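# Place the green block into the blue tray

## Task

Move the green block so that it rests inside the blue tray, and leave it there with the robot no longer holding it.

## Robot and tools

Robot: two arms, left_arm and right_arm, each with six revolute joints and a two-finger parallel gripper. Their bases stand at about (+0.004, +0.276, 0) m for left_arm and (-0.013, -0.336, 0) m for right_arm in the scene frame, each turned only very slightly about z. Scene frame: origin at table-top height, midway between the nominal bases; +x points out over the table, +z points up, and left_arm sits on the +y side. Image left/right does not match the arm names. Each arm reports its hand pose, velocities and wrist camera pose in its own base frame. Fixed cameras and the table use the scene frame.

Row layout (the same for every joint command): one flat list of 14 plain numbers covering both arms. The first 7 belong to left_arm and the last 7 to right_arm, even if only one arm is meant to move. Within each arm the order is elbow, wrist yaw, shoulder, wrist pitch, wrist roll, waist, then gripper opening. The six joint numbers are absolute target angles in radians, the same kind of value printed under Joint positions, so they are not offsets. The allowed ranges in this numbering are: elbow 0.000 to 3.019, wrist yaw -1.571 to 1.571, shoulder 0.000 to 3.142, wrist pitch -1.571 to 1.693, wrist roll -2.094 to 2.094, waist -2.880 to 2.880. Wrist pitch runs opposite to the URDF, so a URDF angle of 1.2 appears as about -1.2, and that is why its range is flipped. The true end of a joint can be up to 0.084 rad away from the stated one. A target more than 0.084 rad past an end, and farther out than the joint now is, gets the whole call refused. Targets slightly past the real end are clipped, and the result then reports "joint sent to its limit". The opening is an absolute value on a -1 to +1 scale, where +1 is fully open (pads 0.094 m apart) and -1 is shut. Sending 0 counts as a real command, so to leave a gripper unchanged, repeat its present command. To keep a resting joint still, resend its "Joint targets" value.

Tools:
- execute_actions(actions, cameras): actions is a list of actions, and each action is a list of up to 15 rows. Each row is one control step of 1/30 s, and a short action repeats its last row until 15 steps are done. Each action lasts 0.5 s. Joints cannot lead their measured angle by more than a fixed amount per step, and a row that would move a gripper more than 110 mm is scaled back. A far target may therefore need several actions, and an unfinished motion should be sent again. Sending an empty actions list returns images plus every result field.
- move(target, speed, blend, opening_speed, grip_force, blocking, cameras): target is one 14-number row or a list of up to 15 rows, all absolute. All joints move together along interpolated paths, so grippers trace curves, and nothing is avoided along the way. speed is in rad/s for the joint with the farthest to travel, 0.01 to 12.57, default 0.5. You may give one value for the whole move or one per target. blend (rad) rounds corners between listed targets, and 0 stops at each. opening_speed is the rate of change of the opening per second, at least 0.2. grip_force is newtons per finger pad, 10 to 50, given once for both arms or per arm. It persists, and low values close slowly. blocking=false returns after about 0.5 s while motion continues, and a later move takes over from the current point. The result line move: reports done, off_target (resting more than 0.035 rad away), moving, held or fault. It may also show limits=held.
- wait(seconds 0 to 10): holds the last commands and lets any running move continue.
- stop(): brakes a running move.
- zoom_image(camera, region [x0,y0,x1,y1] pixels, at most 504x504): gives a closer look at the most recent image from a camera. Cameras are cam_high, cam_low, cam_over, cam_left_wrist and cam_right_wrist, each 672x504.
- read_manual(section "licences"): returns licence texts only.
- finished_scene(scene 1): ends the scene permanently. Use it only once the block sits in the tray untouched.

Results: end_effector_position (m) and end_effector_quat_wxyz are given in each arm's base frame. The position is the point between the pads, about 1 cm back from the fingertips, and it can be off by a few cm at long reach. The gripper's fingers point along its +z axis and close along its y axis. Joint positions and Joint velocities list six joints in row order, followed by the pad gap in m. Joint targets shows what the joints are being driven toward. Tool commands shows the present gripper commands. grip_measured uses the opening scale, reads slightly wide when empty and slightly under the part width when squeezing. It keeps following the command, so it gives no sign of contact. Joint torques are in N m in the same order, include gravity and offsets, and numbers 1 and 4 wrap at ±28. "joint command not followed" means the clearance check altered some steps. Step readings list joint angles at some control steps.

Cautions: avoid collisions or presses between the two arms, since even a moderate one can end the scene, and never close one gripper on the other's fingers. Do not drop the block from a height, let go of it while it is moving, or strike the table or heavy objects hard. Keep everything on the table. Faster motion and targets set beyond a contact make pushes harder. Holding loads or straining against unreachable poses heats the motors. A MOTOR HOT line is a warning, and an OVER-TEMPERATURE FAULT makes that arm go limp for 30 to 60 s or longer, sometimes without any warning first. To release the block, command an opening well above grip_measured. The scene keeps running while you think, so plan short, smooth motions.

Each tool is called after "Call:" as name([rows], argument=value, ...), one row to a line, values as JSON.

## Session

Call:
execute_actions(actions=[])

Scene clock: 0.00 s.
left_arm: end_effector_position=(+0.3027, +0.3543, +0.2691) grip_measured=+1.000 end_effector_quat_wxyz=(+0.444, -0.553, +0.660, +0.247) | right_arm: end_effector_position=(+0.3790, +0.1847, +0.3016) grip_measured=+1.000 end_effector_quat_wxyz=(+0.195, +0.203, +0.936, -0.212)
Joint names: [elbow, wrist yaw, shoulder, wrist pitch, wrist roll, waist]
Joint positions: left_arm=[0.791 -0.431 1.059 0.295 -0.447 0.708 0.094] | right_arm=[1.484 0.576 1.468 1.686 1.137 0.681 0.094]
Joint velocities: within noise
Joint torques (N m): no reading
Heat: left arm: hottest waist 25 °C; right arm: hottest elbow 27 °C.
Joint targets: left_arm=[0.814 -0.431 1.063 0.293 -0.447 0.708] | right_arm=[1.507 0.576 1.471 1.686 1.137 0.681]
Tool commands: left_gripper/opening=+1.0 right_gripper/opening=+1.0

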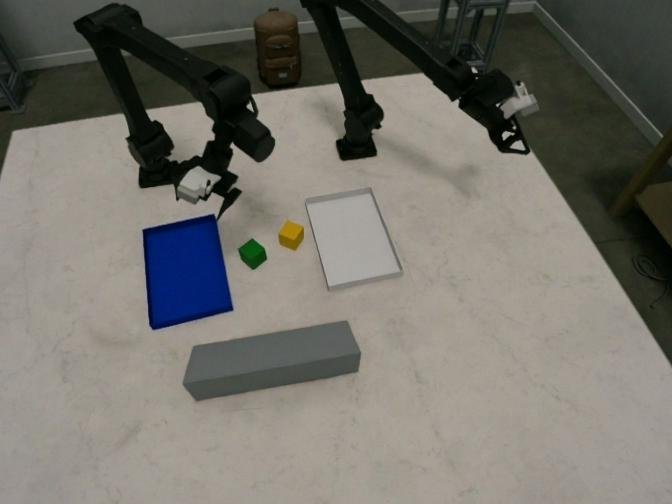

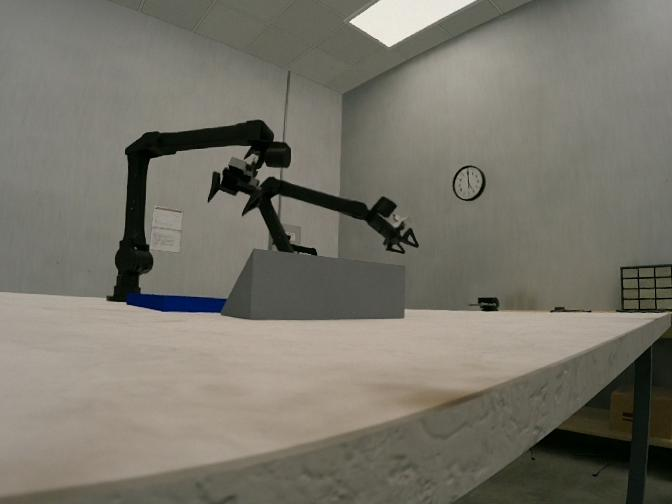

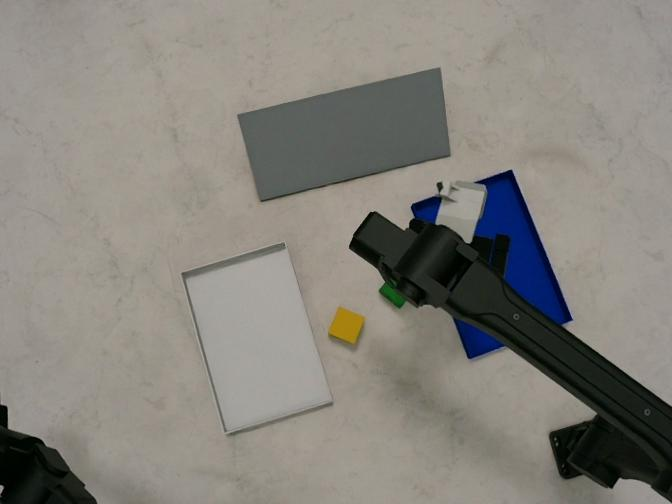

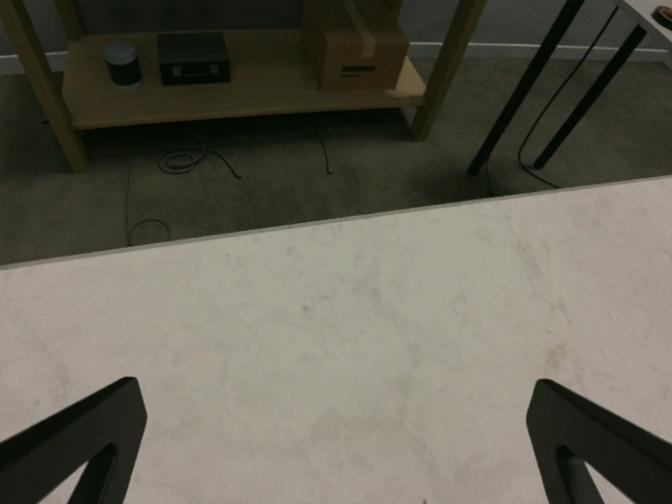

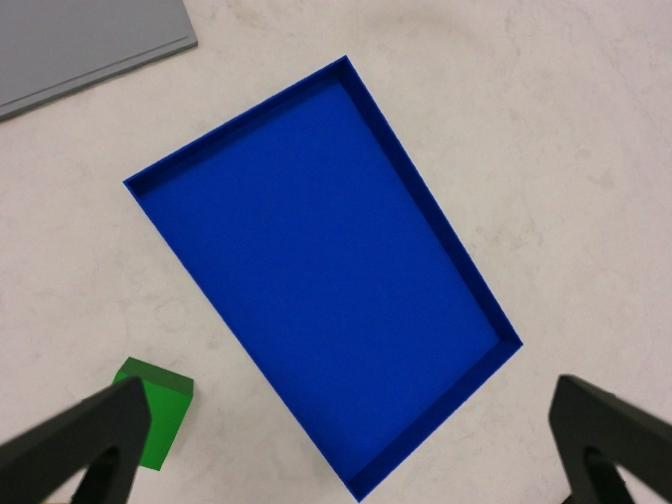

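Call:
move(target=[0.814,-0.431,1.063,0.293,-0.447,0.708,1,1.258,0,1.528,1.301,1.373,0.675,1], speed=0.8, cameras=["cam_right_wrist","cam_high","cam_over"])

Scene clock: 82.17 s.
left_arm: end_effector_position=(+0.3027, +0.3543, +0.2691) grip_measured=+1.000 end_effector_quat_wxyz=(+0.444, -0.553, +0.660, +0.247) | right_arm: end_effector_position=(+0.3453, +0.2785, +0.1710) grip_measured=+1.000 end_effector_quat_wxyz=(+0.005, +0.335, +0.942, +0.005)
Joint names: [elbow, wrist yaw, shoulder, wrist pitch, wrist roll, waist]
Joint positions: left_arm=[0.791 -0.431 1.059 0.295 -0.447 0.708 0.094] | right_arm=[1.272 0.004 1.518 1.31 1.364 0.681 0.094]
Joint torques (N m): left_arm=[11.08 -0.24 -6.71 -1.92 0.09 1.38] | right_arm=[8.49 -0.2 -12.1 -0.7 0.05 -0.38]
Heat: left arm: hottest elbow 28 °C; right arm: hottest elbow 33 °C.
Joint targets: left_arm=[0.814 -0.431 1.063 0.293 -0.447 0.708] | right_arm=[1.258 0.000 1.528 1.301 1.373 0.675]
move: done
Images, in order (width x height): cam_high 672x504, cam_over 672x504, cam_right_wrist 672x504.

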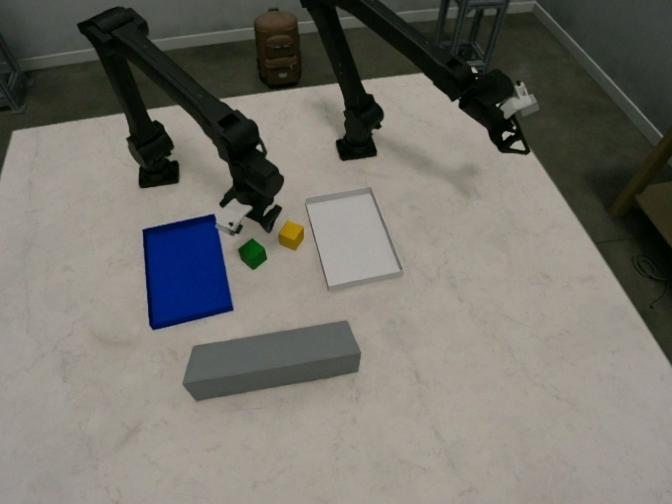

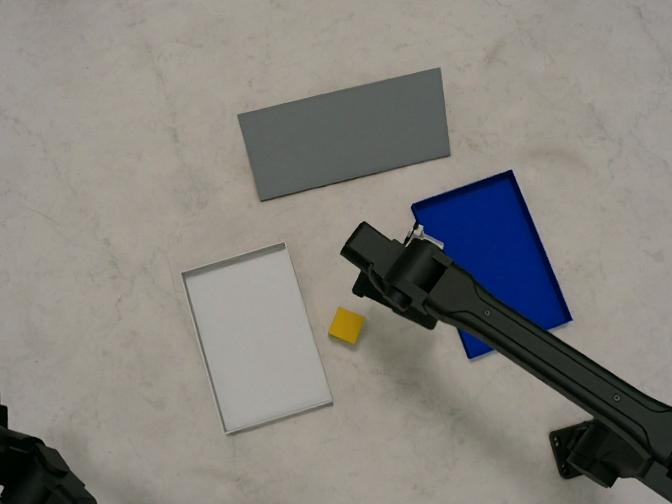

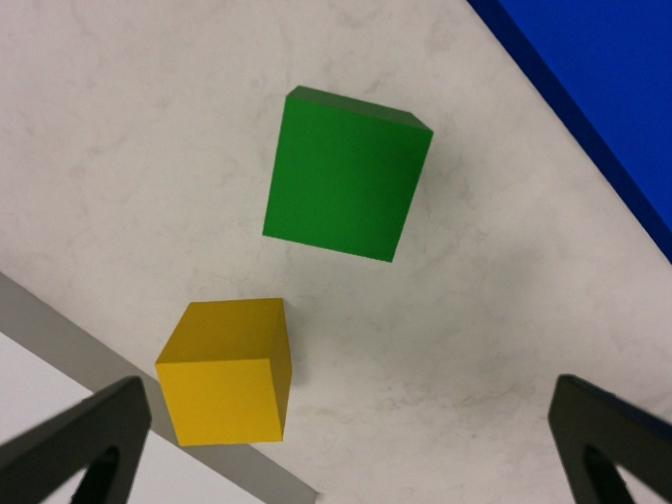

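Call:
move(target=[0.814,-0.431,1.063,0.293,-0.447,0.708,1,1.145,0,1.596,1.134,1.54,0.624,1], speed=0.6, cameras=["cam_right_wrist"])

Scene clock: 112.00 s.
left_arm: end_effector_position=(+0.3027, +0.3543, +0.2691) grip_measured=+1.000 end_effector_quat_wxyz=(+0.444, -0.553, +0.660, +0.247) | right_arm: end_effector_position=(+0.3574, +0.2587, +0.0971) grip_measured=+1.000 end_effector_quat_wxyz=(-0.001, +0.436, +0.900, -0.006)
Joint names: [elbow, wrist yaw, shoulder, wrist pitch, wrist roll, waist]
Joint positions: left_arm=[0.791 -0.431 1.059 0.295 -0.447 0.708 0.094] | right_arm=[1.154 0.003 1.594 1.143 1.531 0.629 0.094]
Joint torques (N m): left_arm=[11.11 -0.24 -6.77 -1.91 0.07 1.49] | right_arm=[8.14 -0.17 -13.04 -0.64 0.05 -0.26]
Heat: left arm: hottest elbow 28 °C; right arm: hottest elbow 31 °C.
Joint targets: left_arm=[0.814 -0.431 1.063 0.293 -0.447 0.708] | right_arm=[1.145 0.000 1.596 1.134 1.540 0.624]
move: done
Images, in order (width x height): cam_right_wrist 672x504.

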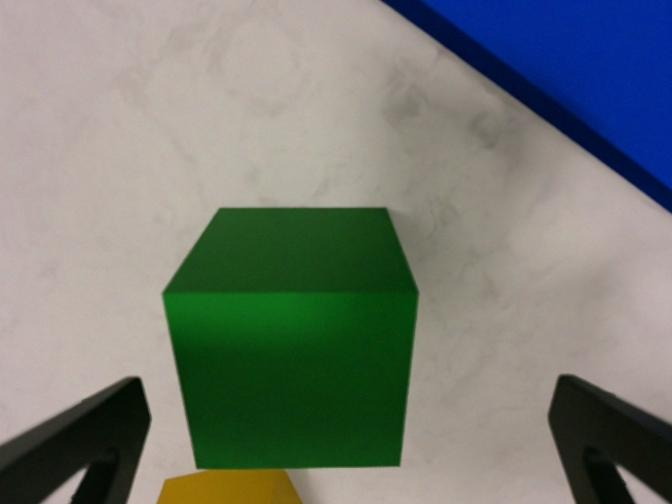

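Call:
move(target=[0.814,-0.431,1.063,0.293,-0.447,0.708,1,1.077,0,1.697,0.950,1.570,0.654,1], speed=0.25, cameras=["cam_right_wrist","cam_low"])

Scene clock: 138.20 s.
left_arm: end_effector_position=(+0.3027, +0.3543, +0.2691) grip_measured=+1.000 end_effector_quat_wxyz=(+0.444, -0.553, +0.660, +0.247) | right_arm: end_effector_position=(+0.3643, +0.2719, +0.0484) grip_measured=+1.000 end_effector_quat_wxyz=(+0.007, +0.441, +0.897, +0.011)
Joint names: [elbow, wrist yaw, shoulder, wrist pitch, wrist roll, waist]
Joint positions: left_arm=[0.791 -0.431 1.059 0.295 -0.447 0.708 0.094] | right_arm=[1.1 0.003 1.666 0.978 1.558 0.643 0.094]
Joint torques (N m): left_arm=[11.04 -0.24 -6.53 -1.88 0.08 1.49] | right_arm=[6.45 -0.16 -11.4 -1.43 0.1 0.79]
Heat: left arm: hottest elbow 29 °C; right arm: hottest elbow 30 °C.
Joint targets: left_arm=[0.814 -0.431 1.063 0.293 -0.447 0.708] | right_arm=[1.077 0.000 1.697 0.950 1.570 0.654]
move: done
Images, in order (width x height): cam_low 672x504, cam_right_wrist 672x504.

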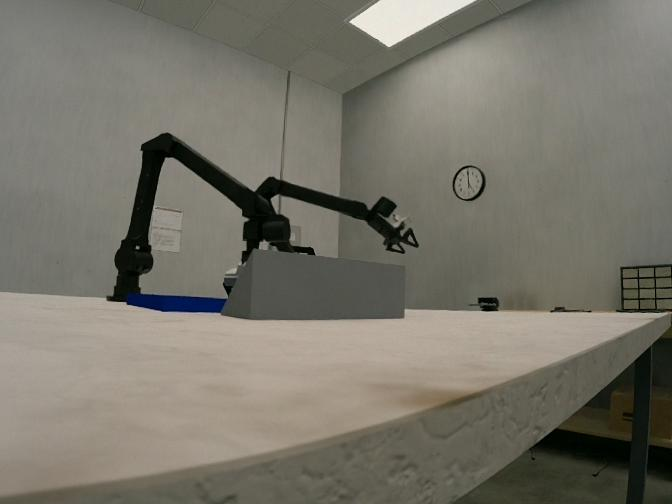

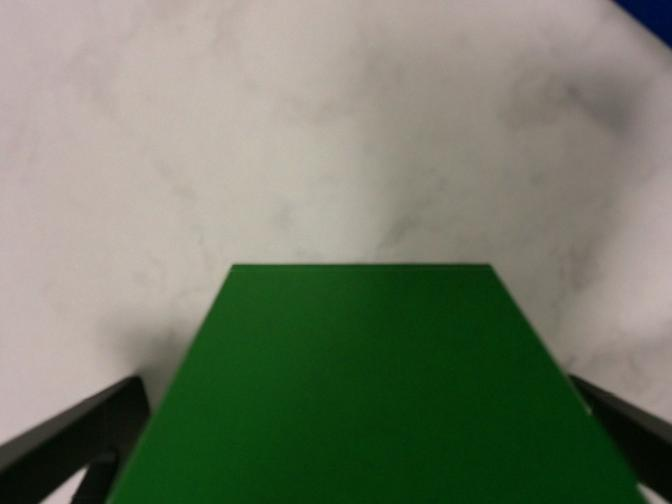

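Call:
move([
  [0.814,-0.431,1.063,0.293,-0.447,0.708,1,1.106,0,1.646,1.03,1.567,0.638,1],
  [0.814,-0.431,1.063,0.293,-0.447,0.708,1,1.106,0,1.646,1.03,1.567,0.638,-0.12],
], speed=0.3, opening_speed=0.7, cameras=["cam_right_wrist","cam_over"])

Scene clock: 166.67 s.
left_arm: end_effector_position=(+0.3027, +0.3543, +0.2691) grip_measured=+1.000 end_effector_quat_wxyz=(+0.444, -0.553, +0.660, +0.247) | right_arm: end_effector_position=(+0.3562, +0.2658, +0.0521) grip_measured=+0.073 end_effector_quat_wxyz=(-0.001, +0.442, +0.897, -0.004)
Joint names: [elbow, wrist yaw, shoulder, wrist pitch, wrist roll, waist]
Joint positions: left_arm=[0.791 -0.431 1.059 0.295 -0.447 0.708 0.094] | right_arm=[1.1 0.003 1.657 1.022 1.559 0.643 0.05]
Joint torques (N m): left_arm=[11.02 -0.24 -7 -1.89 0.08 1.61] | right_arm=[8.81 -0.16 -14.56 0.01 0.05 -0.26]
Heat: left arm: hottest elbow 29 °C; right arm: hottest elbow 29 °C.
Joint targets: left_arm=[0.814 -0.431 1.063 0.293 -0.447 0.708] | right_arm=[1.106 0.000 1.646 1.030 1.567 0.638]
move: done
Images, in order (width x height): cam_over 672x504, cam_right_wrist 672x504.

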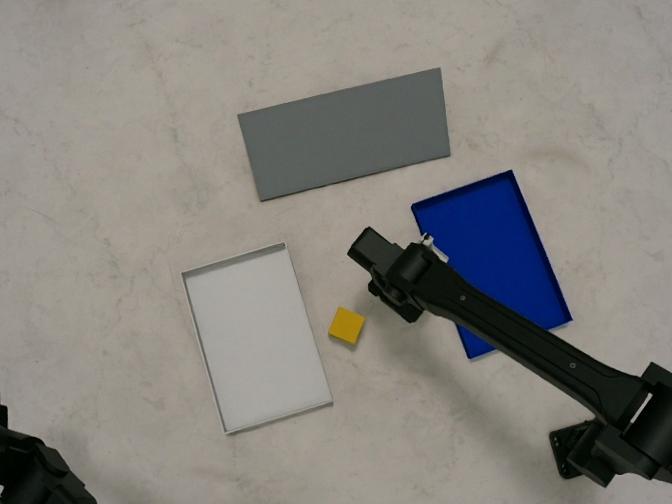

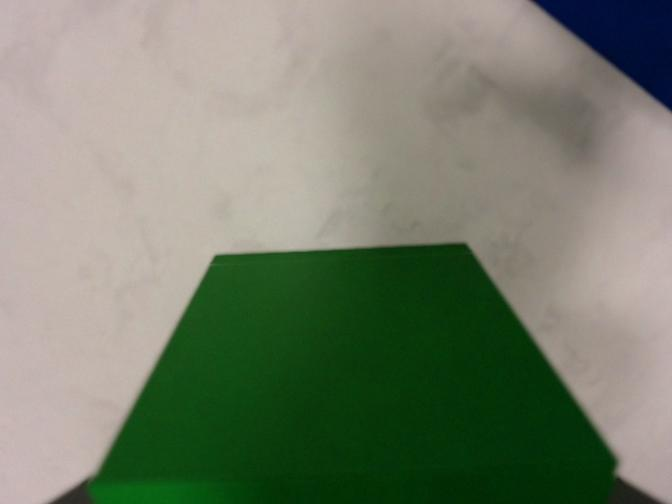

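Call:
move([
  [0.814,-0.431,1.063,0.293,-0.447,0.708,1,1.221,0,1.567,1.224,1.567,0.638,-0.12],
  [0.814,-0.431,1.063,0.293,-0.447,0.708,1,1.065,0,1.373,1.263,1.567,0.267,-0.12],
  [0.814,-0.431,1.063,0.293,-0.447,0.708,1,0.917,0,1.480,1.008,1.567,0.267,-0.12],
], speed=[0.4,0.6,0.35], blend=[0.08,0.05,0], cameras=["cam_right_wrist","cam_high","cam_low"])

Scene clock: 188.30 s.
left_arm: end_effector_position=(+0.3027, +0.3543, +0.2691) grip_measured=+1.000 end_effector_quat_wxyz=(+0.444, -0.553, +0.660, +0.247) | right_arm: end_effector_position=(+0.3665, +0.1007, +0.0667) grip_measured=+0.072 end_effector_quat_wxyz=(+0.002, +0.601, +0.799, +0.002)
Joint names: [elbow, wrist yaw, shoulder, wrist pitch, wrist roll, waist]
Joint positions: left_arm=[0.791 -0.431 1.059 0.295 -0.447 0.708 0.094] | right_arm=[0.926 0.001 1.475 1.017 1.56 0.269 0.05]
Joint torques (N m): left_arm=[11.06 -0.22 -6.59 -1.96 0.08 1.32] | right_arm=[7.71 -0.08 -10.29 -0.65 0.05 0.03]
Heat: left arm: hottest elbow 29 °C; right arm: hottest elbow 29 °C.
Joint targets: left_arm=[0.814 -0.431 1.063 0.293 -0.447 0.708] | right_arm=[0.917 0.000 1.480 1.008 1.567 0.267]
move: done
Images, in order (width x height): cam_high 672x504, cam_low 672x504, cam_right_wrist 672x504.

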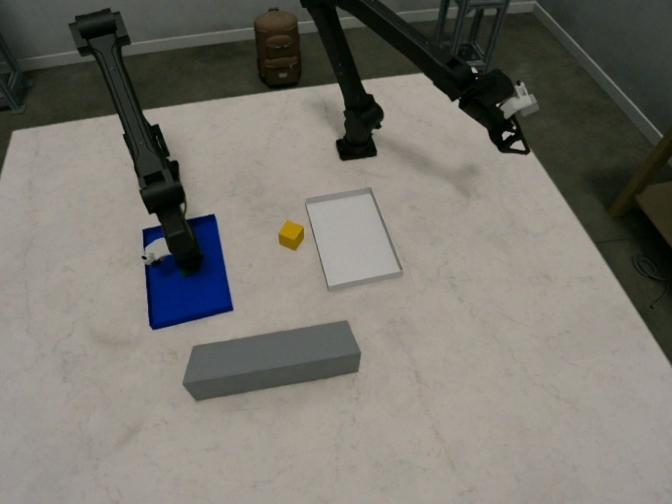

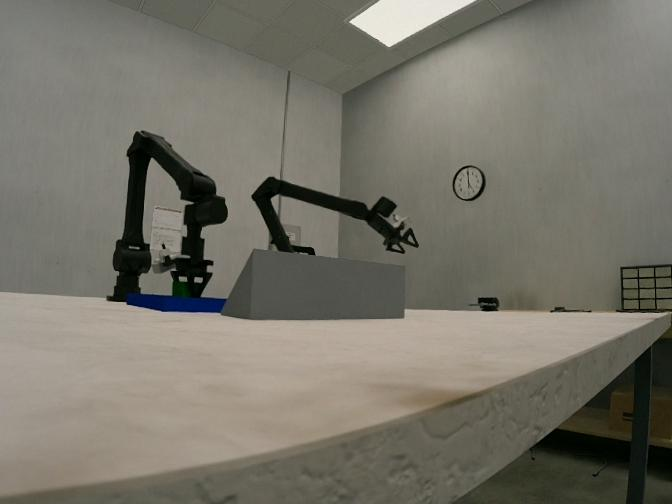

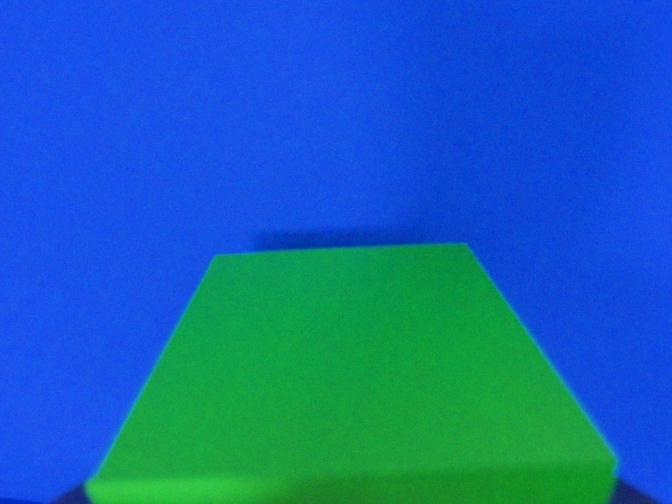

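Call:
move([
  [0.814,-0.431,1.063,0.293,-0.447,0.708,1,0.9025,0,1.4975,0.976,1.567,0.267,-0.12],
  [0.814,-0.431,1.063,0.293,-0.447,0.708,1,0.9025,0,1.4975,0.976,1.567,0.267,0.8],
], speed=0.1, opening_speed=0.7)

Call:
move(target=[0.814,-0.431,1.063,0.293,-0.447,0.708,1,1.065,0,1.373,1.263,1.567,0.267,0.8], speed=0.35, cameras=["cam_right_wrist","cam_high"])

Scene clock: 203.23 s.
left_arm: end_effector_position=(+0.3027, +0.3543, +0.2691) grip_measured=+1.000 end_effector_quat_wxyz=(+0.444, -0.553, +0.660, +0.247) | right_arm: end_effector_position=(+0.3677, +0.1010, +0.0576) grip_measured=+0.797 end_effector_quat_wxyz=(+0.003, +0.601, +0.799, +0.004)
Joint names: [elbow, wrist yaw, shoulder, wrist pitch, wrist roll, waist]
Joint positions: left_arm=[0.791 -0.431 1.059 0.295 -0.447 0.708 0.094] | right_arm=[0.913 0.001 1.488 0.985 1.56 0.269 0.084]
Joint torques (N m): left_arm=[11.03 -0.24 -6.65 -1.89 0.07 1.44] | right_arm=[7.46 -0.08 -9.99 -0.68 0.05 -0.03]
Heat: left arm: hottest elbow 29 °C; right arm: hottest elbow 29 °C.
Joint targets: left_arm=[0.814 -0.431 1.063 0.293 -0.447 0.708] | right_arm=[0.903 0.000 1.498 0.976 1.567 0.267]
move: done

Scene clock: 204.67 s.
left_arm: end_effector_position=(+0.3027, +0.3543, +0.2691) grip_measured=+1.000 end_effector_quat_wxyz=(+0.444, -0.553, +0.660, +0.247) | right_arm: end_effector_position=(+0.3471, +0.0953, +0.1309) grip_measured=+0.797 end_effector_quat_wxyz=(-0.015, +0.601, +0.799, -0.020)
Joint names: [elbow, wrist yaw, shoulder, wrist pitch, wrist roll, waist]
Joint positions: left_arm=[0.791 -0.431 1.059 0.295 -0.447 0.708 0.094] | right_arm=[1.011 0.001 1.377 1.255 1.56 0.269 0.084]
Joint torques (N m): left_arm=[11.1 -0.23 -6.59 -1.94 0.09 1.61] | right_arm=[13.61 -0.08 -10.17 0.05 0.05 -0.03]
Heat: left arm: hottest elbow 29 °C; right arm: hottest elbow 29 °C.
Joint targets: left_arm=[0.814 -0.431 1.063 0.293 -0.447 0.708] | right_arm=[1.065 0.000 1.373 1.263 1.567 0.267]
move: off_target (right_arm); right_arm: the elbow is farthest, 0.054 rad from its target
Images, in order (width x height): cam_high 672x504, cam_right_wrist 672x504.

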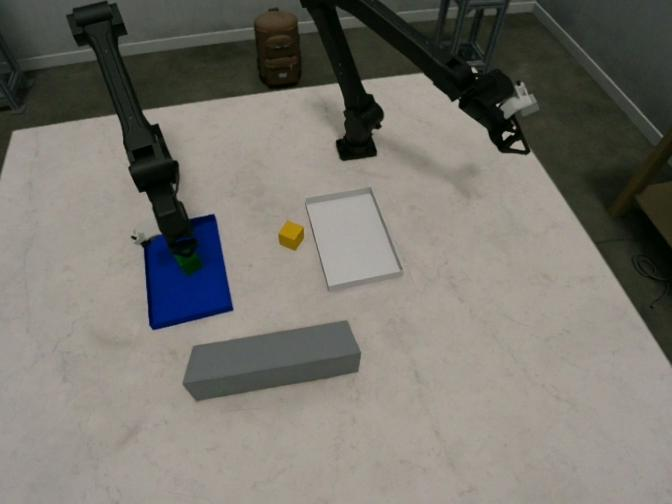

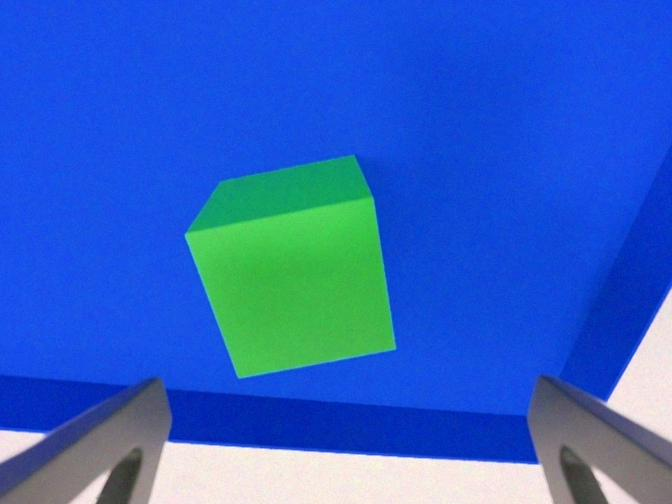

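Block rests in the tray.

Call:
finished_scene()

The scene is finished: the task was done.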